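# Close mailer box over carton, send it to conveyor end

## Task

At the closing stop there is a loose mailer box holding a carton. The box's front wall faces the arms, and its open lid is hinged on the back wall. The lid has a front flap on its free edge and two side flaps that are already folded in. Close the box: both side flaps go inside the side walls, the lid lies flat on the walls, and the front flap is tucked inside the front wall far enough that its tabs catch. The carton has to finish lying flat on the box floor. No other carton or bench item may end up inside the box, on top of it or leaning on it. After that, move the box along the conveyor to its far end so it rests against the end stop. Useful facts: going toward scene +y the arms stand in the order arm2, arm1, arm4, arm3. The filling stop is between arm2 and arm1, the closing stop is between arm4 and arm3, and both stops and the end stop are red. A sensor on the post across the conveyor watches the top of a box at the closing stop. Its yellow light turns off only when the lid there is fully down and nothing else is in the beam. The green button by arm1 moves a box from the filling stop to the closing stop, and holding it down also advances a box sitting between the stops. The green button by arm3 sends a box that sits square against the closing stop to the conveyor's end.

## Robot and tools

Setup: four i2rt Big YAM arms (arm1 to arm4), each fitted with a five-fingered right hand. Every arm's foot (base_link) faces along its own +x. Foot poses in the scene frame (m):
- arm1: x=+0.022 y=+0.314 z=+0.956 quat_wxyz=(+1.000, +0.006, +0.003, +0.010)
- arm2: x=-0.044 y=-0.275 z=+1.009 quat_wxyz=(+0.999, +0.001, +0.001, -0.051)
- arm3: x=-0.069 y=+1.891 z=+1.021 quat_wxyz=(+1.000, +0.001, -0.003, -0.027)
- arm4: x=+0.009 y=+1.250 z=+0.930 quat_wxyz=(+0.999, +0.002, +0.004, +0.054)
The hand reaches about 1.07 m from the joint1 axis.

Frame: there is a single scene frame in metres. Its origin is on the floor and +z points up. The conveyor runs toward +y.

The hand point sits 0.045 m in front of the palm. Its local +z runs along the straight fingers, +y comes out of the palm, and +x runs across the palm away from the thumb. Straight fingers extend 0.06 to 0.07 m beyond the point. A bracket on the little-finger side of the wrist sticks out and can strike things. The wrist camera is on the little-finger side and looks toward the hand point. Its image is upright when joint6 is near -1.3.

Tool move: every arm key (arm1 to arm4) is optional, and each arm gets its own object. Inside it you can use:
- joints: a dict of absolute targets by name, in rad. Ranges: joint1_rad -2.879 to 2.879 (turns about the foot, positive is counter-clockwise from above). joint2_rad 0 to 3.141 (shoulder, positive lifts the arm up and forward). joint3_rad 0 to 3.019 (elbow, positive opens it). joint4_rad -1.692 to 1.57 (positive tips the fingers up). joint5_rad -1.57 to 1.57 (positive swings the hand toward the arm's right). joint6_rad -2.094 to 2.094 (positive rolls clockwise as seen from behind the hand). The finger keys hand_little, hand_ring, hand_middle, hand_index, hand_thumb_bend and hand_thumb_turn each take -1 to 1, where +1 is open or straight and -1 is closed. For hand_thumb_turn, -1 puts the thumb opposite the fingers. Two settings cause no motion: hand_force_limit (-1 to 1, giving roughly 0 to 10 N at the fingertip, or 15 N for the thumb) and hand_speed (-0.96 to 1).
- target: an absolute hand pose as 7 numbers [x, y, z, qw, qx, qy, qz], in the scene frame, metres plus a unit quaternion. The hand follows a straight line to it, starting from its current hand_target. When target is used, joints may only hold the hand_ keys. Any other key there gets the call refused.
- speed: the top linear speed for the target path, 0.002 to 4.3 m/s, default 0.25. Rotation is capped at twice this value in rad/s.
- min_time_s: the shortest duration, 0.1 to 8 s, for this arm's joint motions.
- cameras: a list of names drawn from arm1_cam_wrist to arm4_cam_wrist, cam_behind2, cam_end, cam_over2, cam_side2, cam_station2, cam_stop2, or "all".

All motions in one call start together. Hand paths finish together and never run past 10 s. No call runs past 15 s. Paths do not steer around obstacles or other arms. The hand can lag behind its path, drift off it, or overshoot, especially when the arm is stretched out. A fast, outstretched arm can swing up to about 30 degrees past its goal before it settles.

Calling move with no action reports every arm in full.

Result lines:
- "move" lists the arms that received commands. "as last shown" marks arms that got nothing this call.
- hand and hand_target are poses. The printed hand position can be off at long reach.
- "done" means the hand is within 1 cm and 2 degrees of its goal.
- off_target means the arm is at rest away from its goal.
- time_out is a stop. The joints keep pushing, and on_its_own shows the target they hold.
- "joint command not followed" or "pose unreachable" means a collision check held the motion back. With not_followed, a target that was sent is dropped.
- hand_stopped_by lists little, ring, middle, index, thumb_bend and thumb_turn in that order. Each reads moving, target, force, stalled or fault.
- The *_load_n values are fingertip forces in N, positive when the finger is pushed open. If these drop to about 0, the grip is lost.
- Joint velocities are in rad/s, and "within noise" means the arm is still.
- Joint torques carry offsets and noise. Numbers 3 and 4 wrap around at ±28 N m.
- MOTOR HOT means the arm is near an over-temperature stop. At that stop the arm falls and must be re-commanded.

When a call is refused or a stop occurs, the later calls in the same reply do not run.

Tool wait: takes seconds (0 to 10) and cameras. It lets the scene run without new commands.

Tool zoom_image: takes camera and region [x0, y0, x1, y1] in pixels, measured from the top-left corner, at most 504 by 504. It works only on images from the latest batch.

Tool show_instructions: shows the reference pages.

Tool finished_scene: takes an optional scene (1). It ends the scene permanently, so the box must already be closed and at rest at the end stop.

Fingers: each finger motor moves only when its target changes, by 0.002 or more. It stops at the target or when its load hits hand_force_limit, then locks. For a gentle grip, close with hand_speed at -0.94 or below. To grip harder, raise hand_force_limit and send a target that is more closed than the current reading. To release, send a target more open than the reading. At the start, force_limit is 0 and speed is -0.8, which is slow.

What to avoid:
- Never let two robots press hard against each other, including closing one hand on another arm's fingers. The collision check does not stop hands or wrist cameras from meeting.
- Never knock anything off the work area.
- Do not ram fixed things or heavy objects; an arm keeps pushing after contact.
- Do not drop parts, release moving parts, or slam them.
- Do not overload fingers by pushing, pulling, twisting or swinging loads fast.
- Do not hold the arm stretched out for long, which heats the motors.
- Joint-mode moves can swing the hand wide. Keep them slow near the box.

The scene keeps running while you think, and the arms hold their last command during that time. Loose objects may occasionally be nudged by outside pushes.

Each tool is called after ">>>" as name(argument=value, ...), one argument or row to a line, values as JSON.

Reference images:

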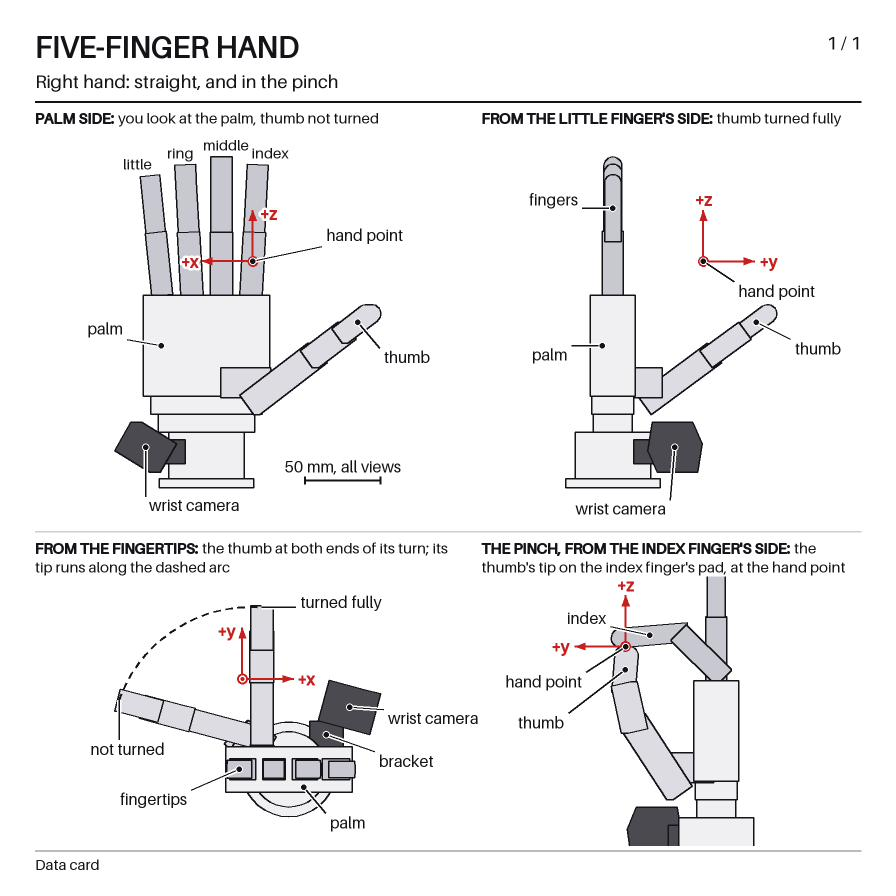

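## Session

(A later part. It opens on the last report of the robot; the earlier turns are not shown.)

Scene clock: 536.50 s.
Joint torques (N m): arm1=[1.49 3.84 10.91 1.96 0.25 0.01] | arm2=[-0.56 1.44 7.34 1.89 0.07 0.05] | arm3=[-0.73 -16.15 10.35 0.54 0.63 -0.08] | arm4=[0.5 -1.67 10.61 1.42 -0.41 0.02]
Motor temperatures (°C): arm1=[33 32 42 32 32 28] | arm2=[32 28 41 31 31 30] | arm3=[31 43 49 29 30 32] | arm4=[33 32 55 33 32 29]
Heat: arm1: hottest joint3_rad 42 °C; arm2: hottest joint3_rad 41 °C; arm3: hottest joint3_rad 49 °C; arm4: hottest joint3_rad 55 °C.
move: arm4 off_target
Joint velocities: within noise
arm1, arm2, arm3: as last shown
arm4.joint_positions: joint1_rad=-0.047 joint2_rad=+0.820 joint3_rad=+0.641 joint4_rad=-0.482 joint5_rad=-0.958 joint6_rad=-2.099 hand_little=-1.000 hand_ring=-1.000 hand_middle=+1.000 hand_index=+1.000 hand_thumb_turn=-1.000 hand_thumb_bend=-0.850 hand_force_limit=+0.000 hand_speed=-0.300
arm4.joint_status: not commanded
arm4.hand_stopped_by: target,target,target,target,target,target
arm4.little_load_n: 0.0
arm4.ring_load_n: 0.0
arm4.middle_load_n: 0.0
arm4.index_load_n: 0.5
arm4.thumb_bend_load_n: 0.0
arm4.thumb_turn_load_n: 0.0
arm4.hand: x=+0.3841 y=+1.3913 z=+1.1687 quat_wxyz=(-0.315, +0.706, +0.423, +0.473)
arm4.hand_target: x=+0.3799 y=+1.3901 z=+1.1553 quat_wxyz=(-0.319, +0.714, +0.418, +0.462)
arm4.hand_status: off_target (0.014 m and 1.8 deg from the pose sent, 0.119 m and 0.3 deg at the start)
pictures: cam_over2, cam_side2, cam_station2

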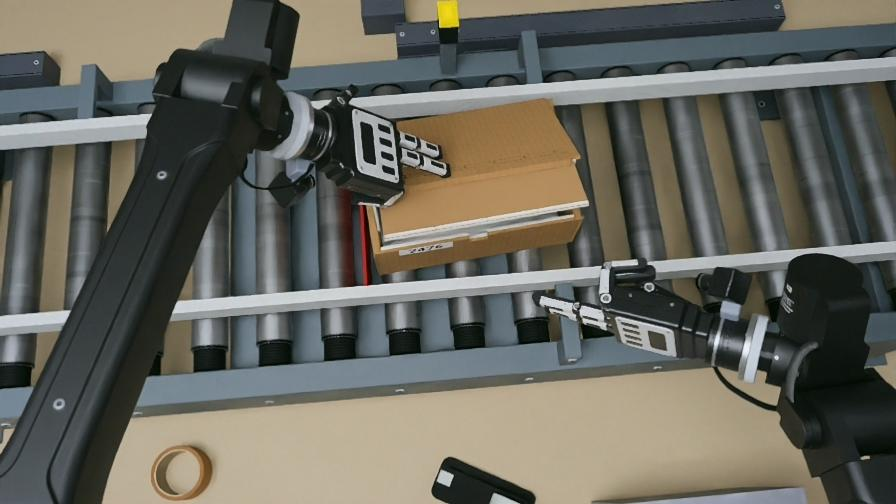

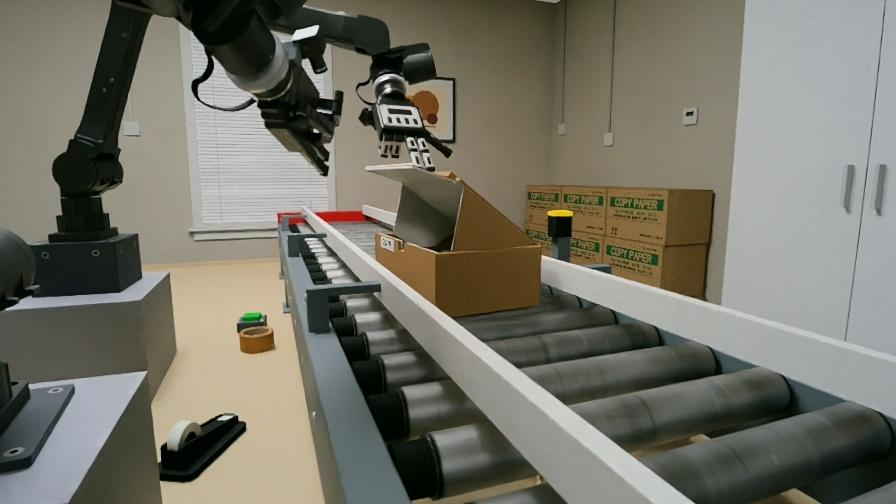

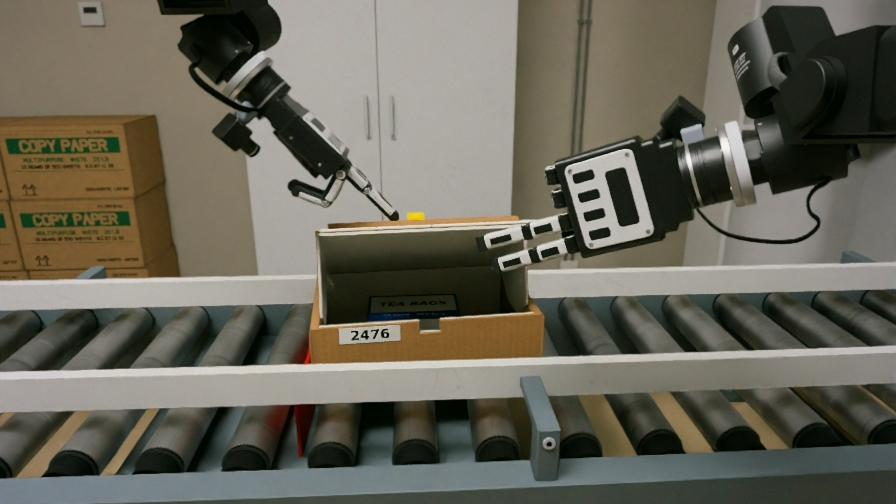

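>>> move(
  arm3={"target": [0.56, 1.63, 1.21, 0.0, 0.0, 0.9239, -0.3827], "speed": 0.1},
  arm4={"joints": {"joint1_rad": 0.6, "joint2_rad": 0.62, "joint3_rad": 1.3, "joint4_rad": -1.25, "joint5_rad": 0.4, "joint6_rad": 0.0, "hand_thumb_bend": 1, "hand_little": 1, "hand_ring": 1, "hand_speed": 0.2}, "min_time_s": 2.5},
)

>>> move(
  arm4={"joints": {"hand_thumb_turn": 1}, "target": [0.33, 1.54, 1.22, 0.3831, -0.6635, 0.5567, -0.3214], "speed": 0.2},
  cameras=["cam_side2", "cam_station2", "cam_over2", "cam_behind2", "arm4_cam_wrist"],
)

Scene clock: 544.50 s.
Joint torques (N m): arm1=[1.55 3.9 10.91 1.98 0.25 0.01] | arm2=[-0.85 1.03 7.34 1.92 -0.01 0.08] | arm3=[0.09 -16.5 11.15 0.51 0.66 0.1] | arm4=[1.55 2.55 14.26 1.68 0.23 0.16]
Motor temperatures (°C): arm1=[33 32 42 32 32 28] | arm2=[32 28 41 31 31 30] | arm3=[31 43 50 29 30 32] | arm4=[33 32 54 33 32 29]
Heat: arm1: hottest joint3_rad 42 °C; arm2: hottest joint3_rad 41 °C; arm3: hottest joint3_rad 50 °C; arm4: hottest joint3_rad 54 °C.
move: arm3 off_target; arm4 done
Joint velocities: within noise
arm1, arm2: as last shown
arm1.index_load_n: -0.5
arm3.joint_positions: joint1_rad=-0.220 joint2_rad=+1.931 joint3_rad=+1.841 joint4_rad=-1.249 joint5_rad=+0.752 joint6_rad=+1.191 hand_little=-1.000 hand_ring=-1.000 hand_middle=+1.000 hand_index=+1.000 hand_thumb_turn=+1.000 hand_thumb_bend=+1.000 hand_force_limit=+0.000 hand_speed=+0.000
arm3.joint_status: not commanded
arm3.hand_stopped_by: target,target,target,target,target,target
arm3.little_load_n: 0.0
arm3.ring_load_n: 0.0
arm3.middle_load_n: 0.0
arm3.index_load_n: 0.0
arm3.thumb_bend_load_n: 0.0
arm3.thumb_turn_load_n: 0.0
arm3.hand: x=+0.5477 y=+1.6296 z=+1.1967 quat_wxyz=(+0.013, +0.005, -0.925, +0.379)
arm3.hand_target: x=+0.5595 y=+1.6303 z=+1.2100 quat_wxyz=(-0.001, +0.000, -0.924, +0.383)
arm3.hand_status: off_target (0.018 m and 1.7 deg from the pose sent, 0.061 m and 0.5 deg at the start)
arm4.joint_positions: joint1_rad=+0.588 joint2_rad=+0.619 joint3_rad=+1.259 joint4_rad=-1.240 joint5_rad=+0.397 joint6_rad=-0.010 hand_little=+1.000 hand_ring=+1.000 hand_middle=+1.000 hand_index=+1.000 hand_thumb_turn=-1.000 hand_thumb_bend=+1.000 hand_force_limit=+0.000 hand_speed=+0.200
arm4.joint_status: all done
arm4.hand_stopped_by: target,target,target,target,target,target
arm4.little_load_n: 0.0
arm4.ring_load_n: 0.0
arm4.middle_load_n: -0.5
arm4.index_load_n: 0.0
arm4.thumb_bend_load_n: 0.5
arm4.thumb_turn_load_n: 0.0
arm4.hand: x=+0.2296 y=+1.3679 z=+1.3630 quat_wxyz=(-0.338, +0.749, -0.449, +0.350)
arm4.hand_target: x=+0.2260 y=+1.3687 z=+1.3813 quat_wxyz=(-0.353, +0.742, -0.448, +0.352)
arm4.hand_status: not commanded
pictures: none

Scene clock: 546.50 s.
Joint torques (N m): arm1=[1.49 3.9 10.91 1.98 0.25 0.01] | arm2=[-0.67 1.55 7.27 1.96 0.01 0.04] | arm3=[0.09 -16.5 11.15 0.51 0.67 0.1] | arm4=[1.55 -4.84 11.25 2.63 0.34 0.2]
Motor temperatures (°C): arm1=[33 32 42 32 32 28] | arm2=[32 28 41 31 31 30] | arm3=[31 43 50 29 30 32] | arm4=[33 32 54 33 32 29]
Heat: arm1: hottest joint3_rad 42 °C; arm2: hottest joint3_rad 41 °C; arm3: hottest joint3_rad 50 °C; arm4: hottest joint3_rad 54 °C.
move: arm4 done
Joint velocities: within noise
arm1, arm2, arm3: as last shown
arm1.index_load_n: 0.0
arm4.joint_positions: joint1_rad=+0.783 joint2_rad=+0.967 joint3_rad=+0.989 joint4_rad=-0.679 joint5_rad=+0.616 joint6_rad=+0.402 hand_little=+1.000 hand_ring=+1.000 hand_middle=+1.000 hand_index=+1.000 hand_thumb_turn=+1.000 hand_thumb_bend=+1.000 hand_force_limit=+0.000 hand_speed=+0.200
arm4.joint_status: all done
arm4.hand_stopped_by: target,target,target,target,target,target
arm4.little_load_n: 0.0
arm4.ring_load_n: 0.0
arm4.middle_load_n: 0.0
arm4.index_load_n: 0.0
arm4.thumb_bend_load_n: 0.0
arm4.thumb_turn_load_n: -0.5
arm4.hand: x=+0.3333 y=+1.5359 z=+1.2232 quat_wxyz=(-0.377, +0.665, -0.557, +0.325)
arm4.hand_target: x=+0.3300 y=+1.5399 z=+1.2201 quat_wxyz=(-0.383, +0.663, -0.557, +0.321)
arm4.hand_status: done (0.006 m and 0.8 deg from the pose sent, 0.245 m and 17.0 deg at the start)
pictures: arm4_cam_wrist, cam_behind2, cam_over2, cam_side2, cam_station2

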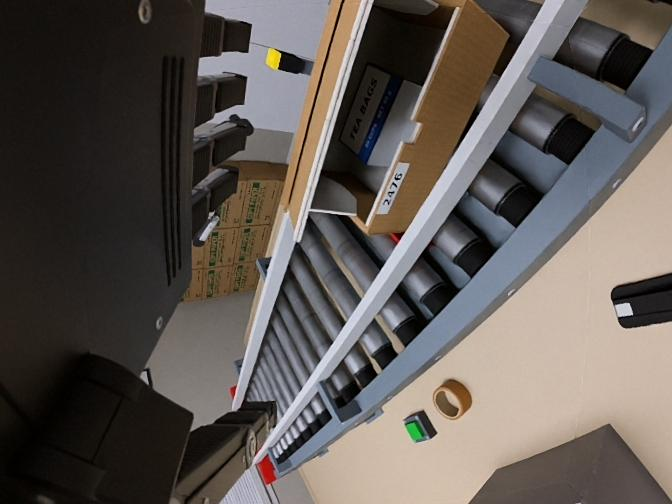

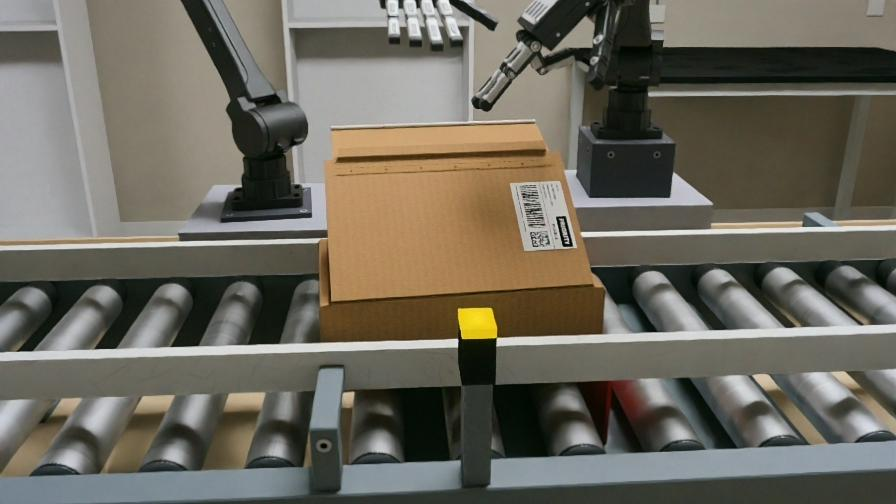

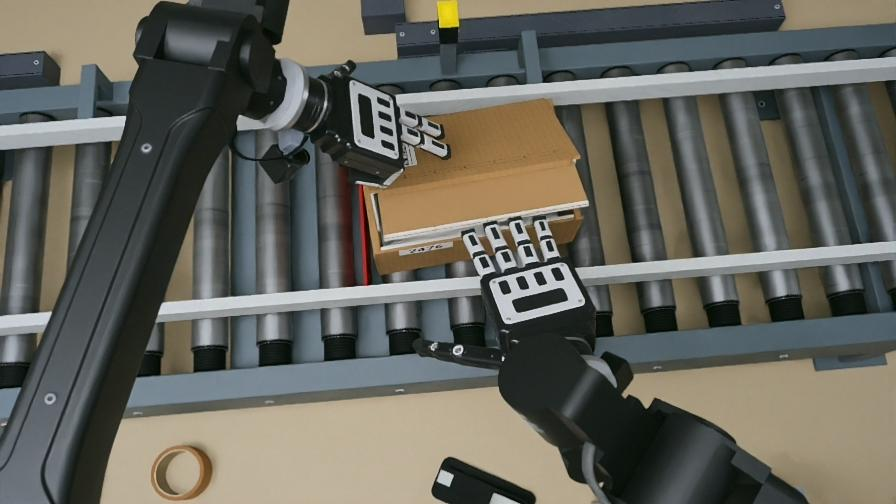

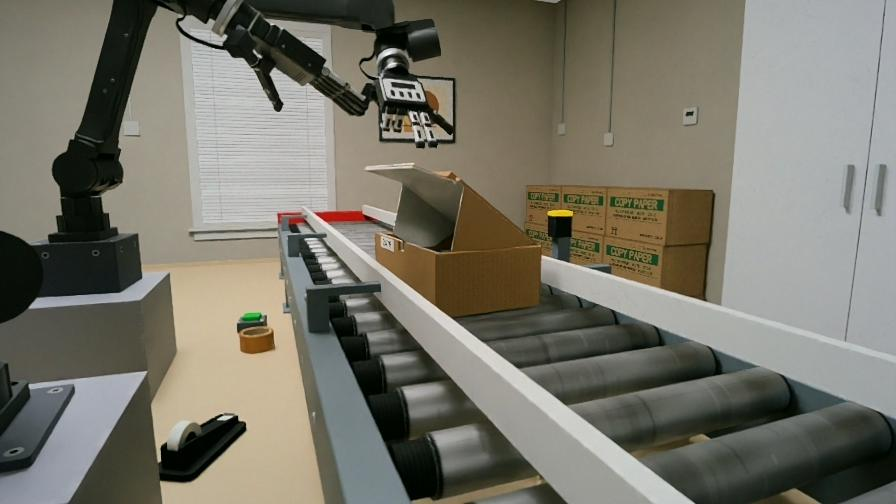

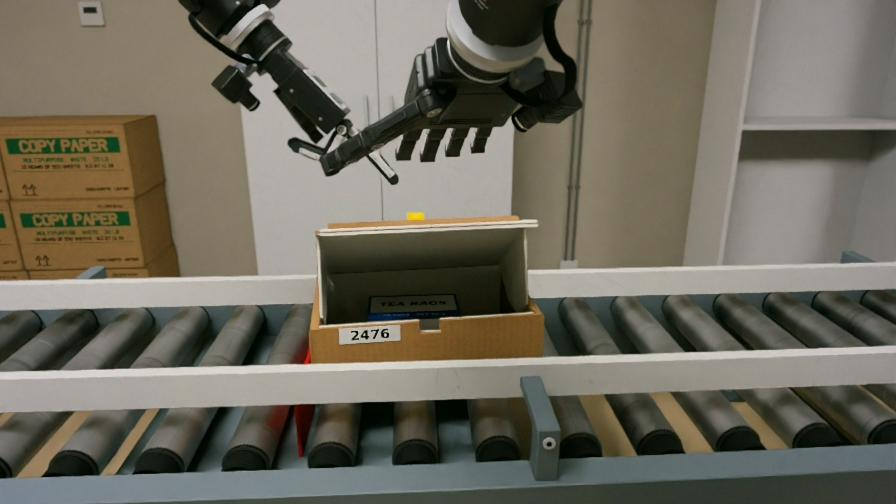

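>>> zoom_image(
  camera="cam_side2",
  region=[350, 130, 560, 330],
)

>>> zoom_image(
  camera="cam_over2",
  region=[340, 80, 620, 300],
)

Scaled by 2.400 from the camera's image (finer frame: 1280x720).

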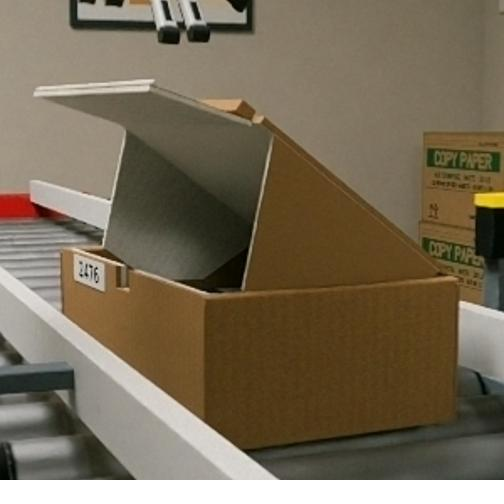

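Scaled by 1.800 from the camera's image (finer frame: 1280x720).

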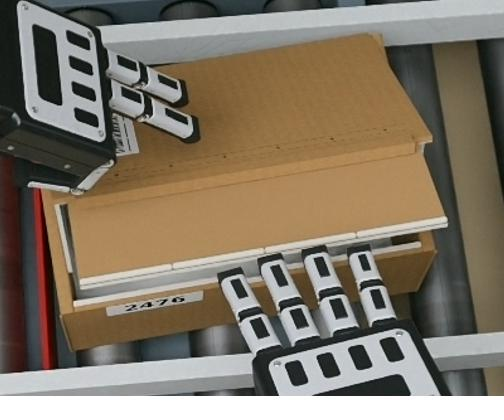

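>>> move(
  arm4={"target": [0.37, 1.58, 1.19, 0.3831, -0.6635, 0.5567, -0.3214], "speed": 0.12},
  cameras=["cam_side2", "cam_station2", "cam_over2", "cam_behind2"],
)

>>> zoom_image(
  camera="cam_side2",
  region=[350, 130, 560, 330],
)

>>> zoom_image(
  camera="cam_over2",
  region=[340, 80, 620, 300],
)

Scene clock: 569.70 s.
Joint torques (N m): arm1=[1.49 3.9 10.91 1.96 0.25 0.01] | arm2=[-1.08 1.67 7.39 1.98 -0.02 0.06] | arm3=[0.15 -16.44 11.17 0.51 0.66 0.09] | arm4=[0.03 -7.18 13.53 2.61 0.14 0.04]
Motor temperatures (°C): arm1=[32 32 42 32 32 28] | arm2=[31 28 41 31 31 30] | arm3=[31 43 50 29 30 32] | arm4=[33 32 51 33 32 29]
Heat: arm1: hottest joint3_rad 42 °C; arm2: hottest joint3_rad 41 °C; arm3: hottest joint3_rad 50 °C; arm4: hottest joint3_rad 51 °C.
move: arm4 off_target
Joint velocities: within noise
arm1.joint_positions: joint1_rad=-0.025 joint2_rad=+0.634 joint3_rad=+1.383 joint4_rad=-1.230 joint5_rad=-0.017 joint6_rad=-1.093 hand_little=+1.000 hand_ring=+1.000 hand_middle=+1.000 hand_index=+1.000 hand_thumb_turn=+1.000 hand_thumb_bend=+1.000 hand_force_limit=+0.000 hand_speed=-0.800
arm1.joint_status: not commanded
arm1.hand_stopped_by: target,target,target,target,target,target
arm1.little_load_n: 0.5
arm1.ring_load_n: 0.0
arm1.middle_load_n: 0.0
arm1.index_load_n: 0.0
arm1.thumb_bend_load_n: 0.0
arm1.thumb_turn_load_n: 0.0
arm1.hand: x=+0.2744 y=+0.2702 z=+1.4500 quat_wxyz=(-0.133, +0.832, -0.204, +0.498)
arm1.hand_target: x=+0.2737 y=+0.2701 z=+1.4626 quat_wxyz=(-0.136, +0.825, -0.202, +0.510)
arm1.hand_status: not commanded
arm2.joint_positions: joint1_rad=-0.037 joint2_rad=+0.598 joint3_rad=+1.420 joint4_rad=-1.348 joint5_rad=-0.058 joint6_rad=-1.135 hand_little=+1.000 hand_ring=+1.000 hand_middle=+1.000 hand_index=+1.000 hand_thumb_turn=+1.000 hand_thumb_bend=+1.000 hand_force_limit=+0.000 hand_speed=-0.800
arm2.joint_status: not commanded
arm2.hand_stopped_by: target,target,target,target,target,target
arm2.little_load_n: -0.5
arm2.ring_load_n: 0.0
arm2.middle_load_n: 0.0
arm2.index_load_n: 0.0
arm2.thumb_bend_load_n: 0.0
arm2.thumb_turn_load_n: 0.0
arm2.hand: x=+0.1645 y=-0.3360 z=+1.5061 quat_wxyz=(-0.099, +0.835, -0.233, +0.488)
arm2.hand_target: x=+0.1635 y=-0.3359 z=+1.5152 quat_wxyz=(-0.100, +0.830, -0.231, +0.498)
arm2.hand_status: not commanded
arm3: as last shown
arm3.middle_load_n: -0.5
arm4.joint_positions: joint1_rad=+0.783 joint2_rad=+1.125 joint3_rad=+0.989 joint4_rad=-0.535 joint5_rad=+0.607 joint6_rad=+0.402 hand_little=+1.000 hand_ring=+1.000 hand_middle=+1.000 hand_index=+1.000 hand_thumb_turn=+1.000 hand_thumb_bend=+1.000 hand_force_limit=+0.000 hand_speed=+0.200
arm4.joint_status: not commanded
arm4.hand_stopped_by: target,target,target,target,target,target
arm4.little_load_n: 0.0
arm4.ring_load_n: 0.0
arm4.middle_load_n: 0.0
arm4.index_load_n: -0.5
arm4.thumb_bend_load_n: 0.0
arm4.thumb_turn_load_n: -0.5
arm4.hand: x=+0.3642 y=+1.5772 z=+1.1804 quat_wxyz=(-0.372, +0.670, -0.556, +0.321)
arm4.hand_target: x=+0.3699 y=+1.5798 z=+1.1900 quat_wxyz=(-0.383, +0.663, -0.557, +0.321)
arm4.hand_status: off_target (0.012 m and 1.5 deg from the pose sent, 0.066 m and 0.8 deg at the start)
pictures: cam_behind2, cam_over2, cam_side2, cam_station2

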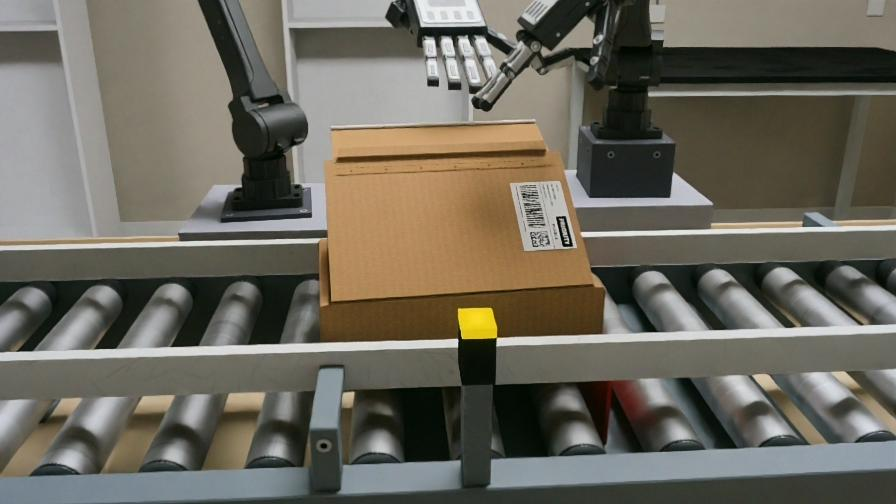

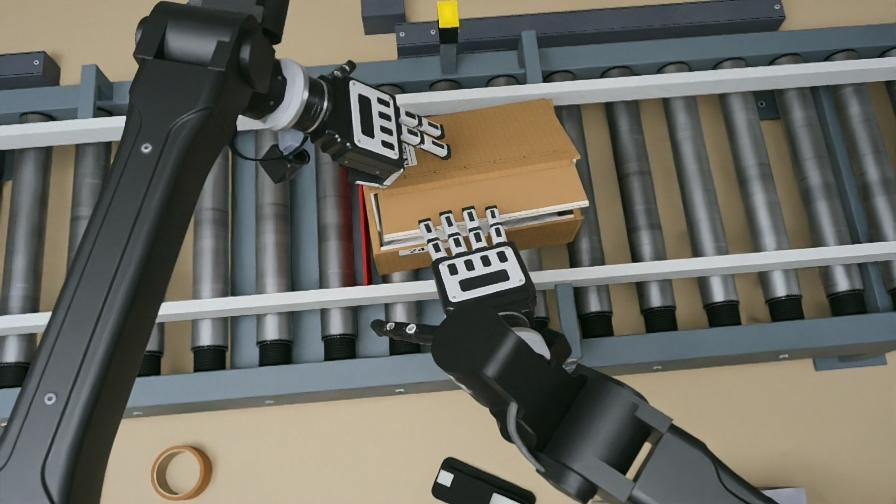

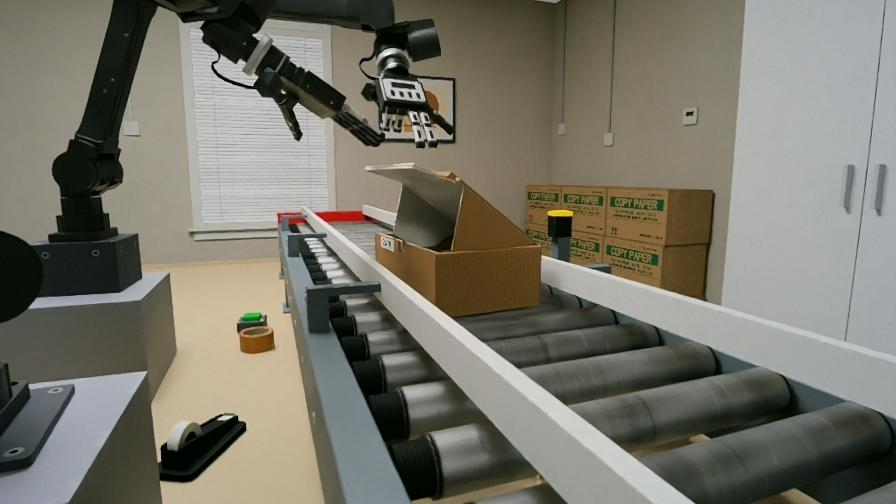

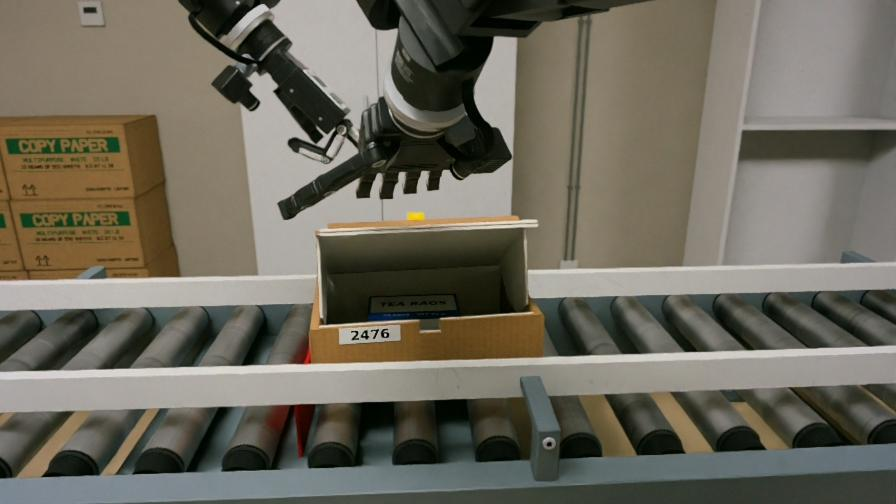

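Scaled by 2.400 from the camera's image (finer frame: 1280x720).

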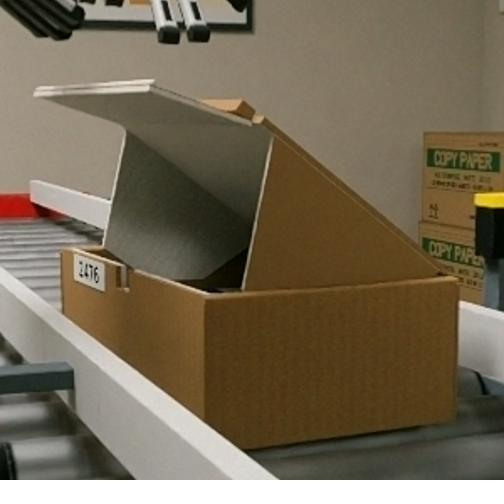

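Scaled by 1.800 from the camera's image (finer frame: 1280x720).

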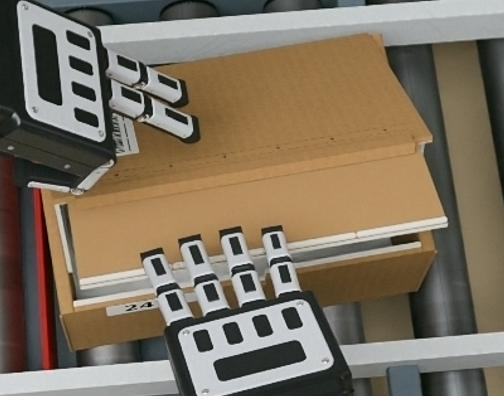

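>>> move(
  arm4={"target": [0.385, 1.58, 1.14, 0.3831, -0.6635, 0.5567, -0.3214], "speed": 0.08},
  cameras=["cam_side2", "cam_station2", "cam_over2", "cam_behind2"],
)

>>> zoom_image(
  camera="cam_side2",
  region=[350, 130, 560, 330],
)

>>> zoom_image(
  camera="cam_over2",
  region=[340, 80, 620, 300],
)

Scene clock: 575.53 s.
Joint torques (N m): arm1=[1.49 3.9 10.91 1.98 0.25 0.01] | arm2=[-0.79 1.32 7.27 1.85 0.06 0.08] | arm3=[0.03 -16.56 11.17 0.51 0.66 0.09] | arm4=[-0.44 -7.41 10.77 2.66 0.09 -0.02]
Motor temperatures (°C): arm1=[32 32 42 32 32 28] | arm2=[31 28 41 31 31 30] | arm3=[31 43 50 29 30 32] | arm4=[33 32 51 33 32 29]
Heat: arm1: hottest joint3_rad 42 °C; arm2: hottest joint3_rad 41 °C; arm3: hottest joint3_rad 50 °C; arm4: hottest joint3_rad 51 °C.
move: arm4 off_target
Joint velocities: within noise
arm1, arm2, arm3: as last shown
arm1.little_load_n: 0.0
arm2.little_load_n: 0.0
arm4.joint_positions: joint1_rad=+0.758 joint2_rad=+1.173 joint3_rad=+0.924 joint4_rad=-0.374 joint5_rad=+0.582 joint6_rad=+0.386 hand_little=+1.000 hand_ring=+1.000 hand_middle=+1.000 hand_index=+1.000 hand_thumb_turn=+1.000 hand_thumb_bend=+1.000 hand_force_limit=+0.000 hand_speed=+0.200
arm4.joint_status: not commanded
arm4.hand_stopped_by: target,target,target,target,target,target
arm4.little_load_n: -0.5
arm4.ring_load_n: 0.0
arm4.middle_load_n: 0.0
arm4.index_load_n: 0.0
arm4.thumb_bend_load_n: 0.0
arm4.thumb_turn_load_n: 0.0
arm4.hand: x=+0.3817 y=+1.5854 z=+1.1498 quat_wxyz=(-0.389, +0.661, -0.556, +0.318)
arm4.hand_target: x=+0.3847 y=+1.5799 z=+1.1401 quat_wxyz=(-0.383, +0.663, -0.557, +0.321)
arm4.hand_status: off_target (0.012 m and 0.8 deg from the pose sent, 0.046 m and 1.4 deg at the start)
pictures: cam_behind2, cam_over2, cam_side2, cam_station2

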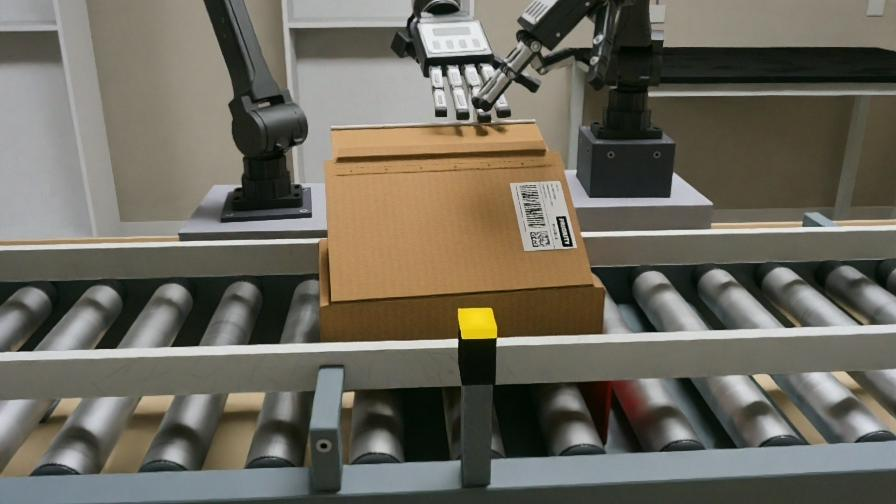

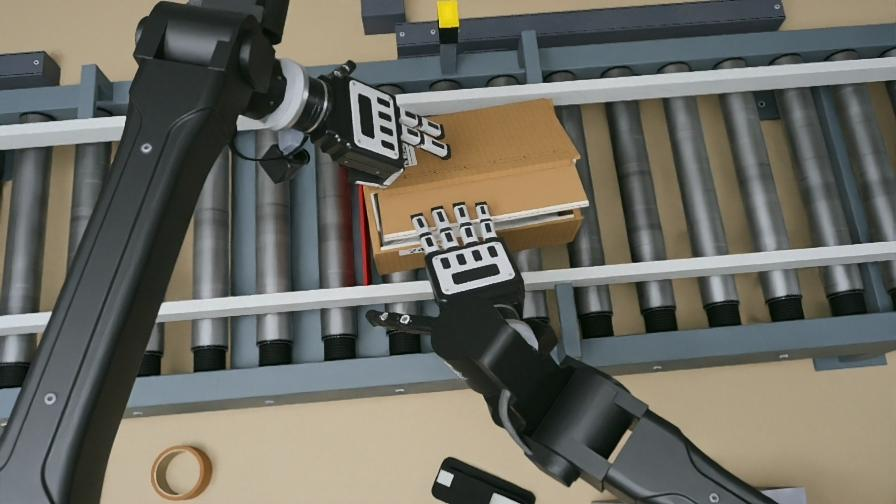

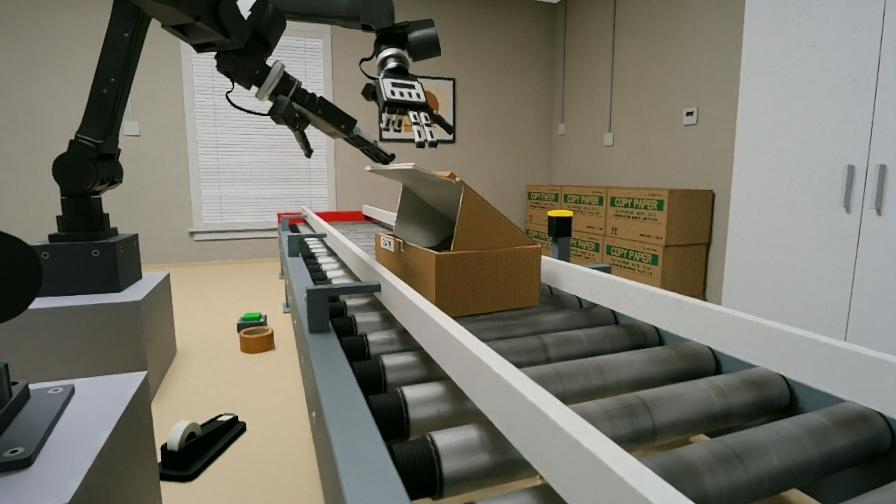

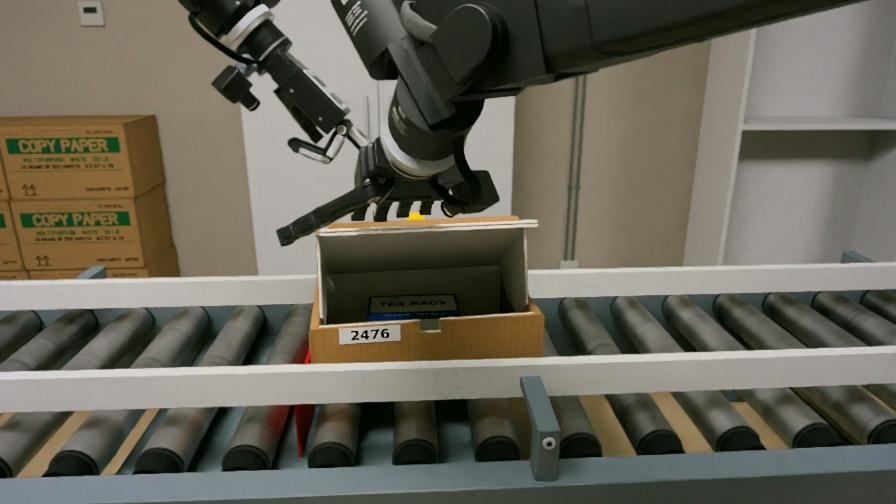

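Scaled by 2.400 from the camera's image (finer frame: 1280x720).

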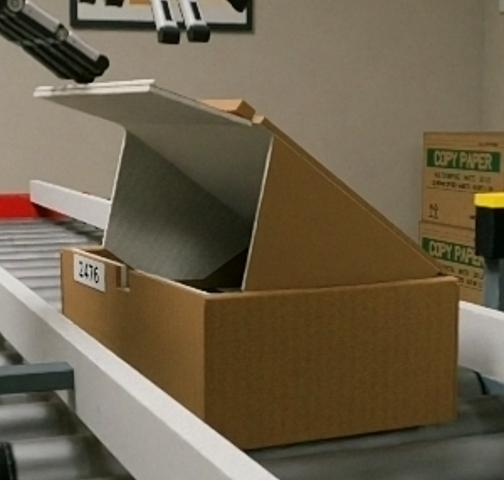

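Scaled by 1.800 from the camera's image (finer frame: 1280x720).

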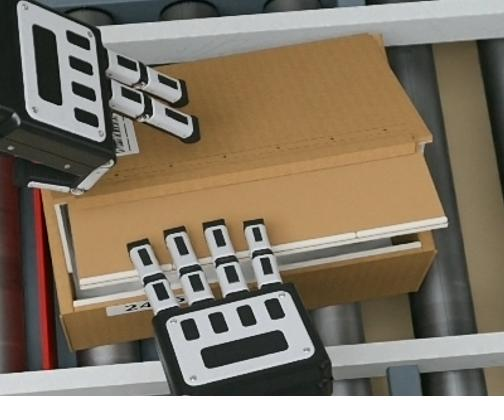

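>>> move(
  arm4={"target": [0.383, 1.577, 1.095, 0.3831, -0.6635, 0.5567, -0.3214], "speed": 0.08},
  cameras=["cam_side2", "cam_station2", "cam_over2", "cam_behind2"],
)

>>> zoom_image(
  camera="cam_side2",
  region=[350, 130, 560, 330],
)

>>> zoom_image(
  camera="cam_over2",
  region=[340, 80, 620, 300],
)

Scene clock: 579.77 s.
Joint torques (N m): arm1=[1.49 3.9 10.91 1.98 0.25 0.01] | arm2=[-1.26 2.2 7.32 1.99 0.07 0.06] | arm3=[0.09 -16.5 11.17 0.5 0.66 0.09] | arm4=[-0.62 -6.65 10 2.65 0.05 -0.02]
Motor temperatures (°C): arm1=[32 32 43 32 32 28] | arm2=[31 28 41 31 31 30] | arm3=[31 43 50 29 30 32] | arm4=[33 32 51 33 32 29]
Heat: arm1: hottest joint3_rad 43 °C; arm2: hottest joint3_rad 41 °C; arm3: hottest joint3_rad 50 °C; arm4: hottest joint3_rad 51 °C.
move: arm4 off_target
Joint velocities: within noise
arm1, arm2, arm3: as last shown
arm3.middle_load_n: 0.0
arm3.thumb_turn_load_n: -0.5
arm4.joint_positions: joint1_rad=+0.756 joint2_rad=+1.201 joint3_rad=+0.831 joint4_rad=-0.241 joint5_rad=+0.581 joint6_rad=+0.384 hand_little=+1.000 hand_ring=+1.000 hand_middle=+1.000 hand_index=+1.000 hand_thumb_turn=+1.000 hand_thumb_bend=+1.000 hand_force_limit=+0.000 hand_speed=+0.200
arm4.joint_status: not commanded
arm4.hand_stopped_by: target,target,target,target,target,target
arm4.little_load_n: 0.0
arm4.ring_load_n: 0.0
arm4.middle_load_n: 0.0
arm4.index_load_n: 0.0
arm4.thumb_bend_load_n: 0.0
arm4.thumb_turn_load_n: 0.0
arm4.hand: x=+0.3809 y=+1.5842 z=+1.1102 quat_wxyz=(-0.394, +0.659, -0.556, +0.319)
arm4.hand_target: x=+0.3826 y=+1.5768 z=+1.0953 quat_wxyz=(-0.383, +0.663, -0.557, +0.321)
arm4.hand_status: off_target (0.017 m and 1.4 deg from the pose sent, 0.055 m and 0.8 deg at the start)
pictures: cam_behind2, cam_over2, cam_side2, cam_station2

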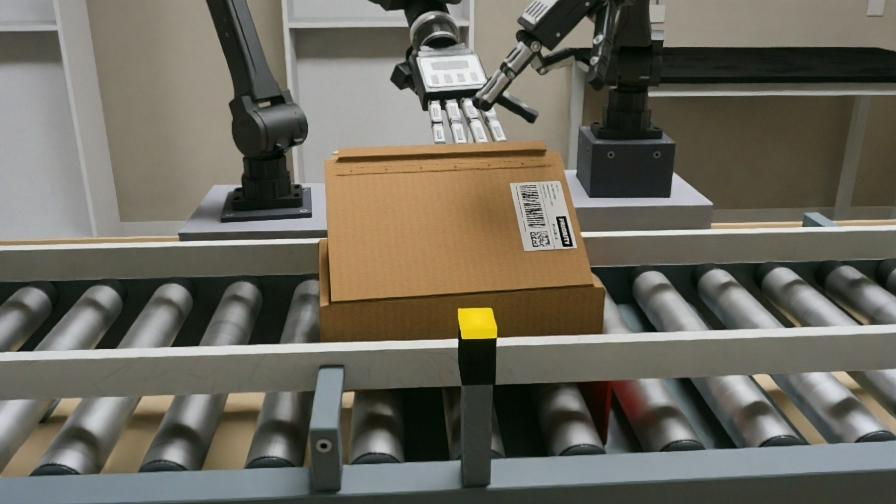

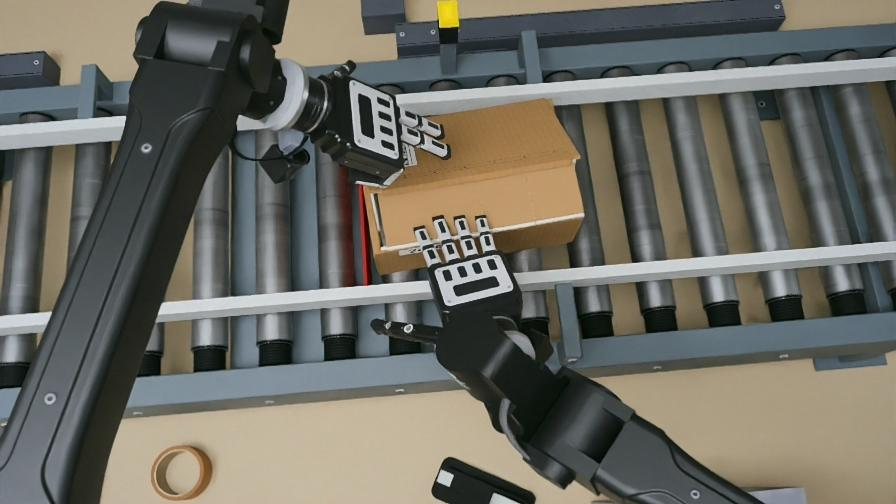

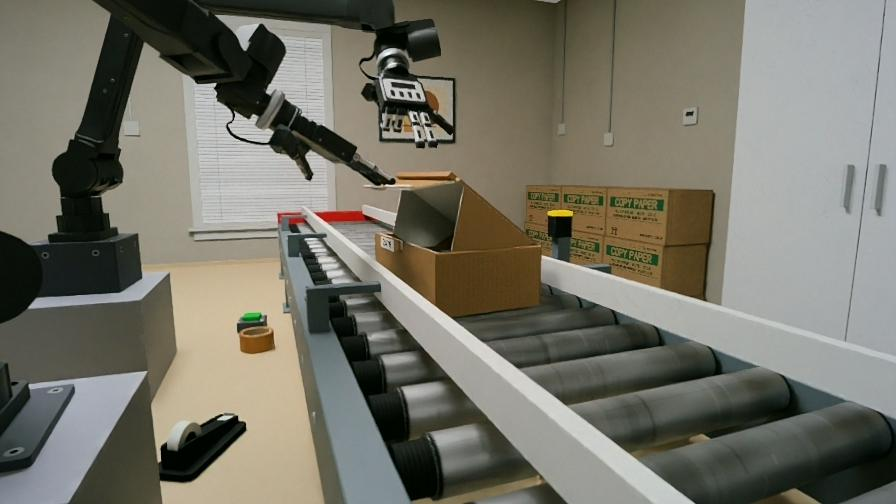

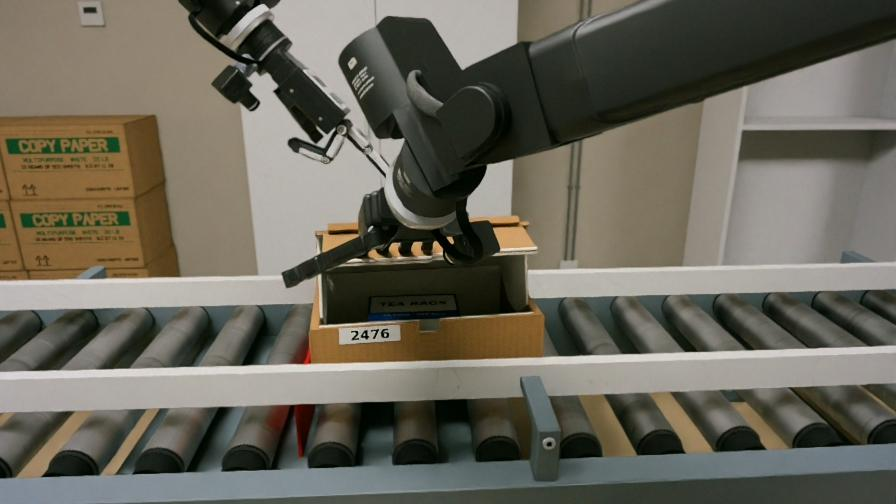

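Scaled by 2.400 from the camera's image (finer frame: 1280x720).

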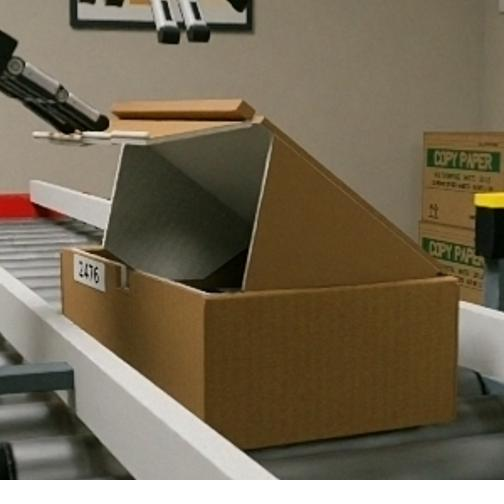

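Scaled by 1.800 from the camera's image (finer frame: 1280x720).

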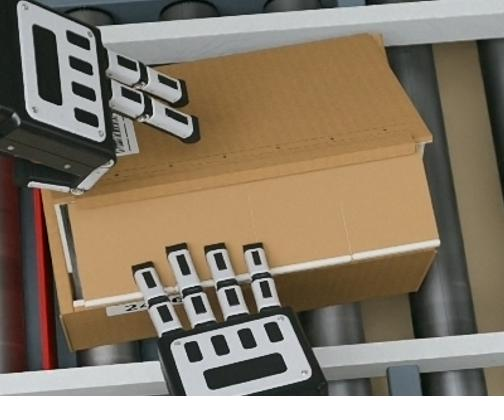

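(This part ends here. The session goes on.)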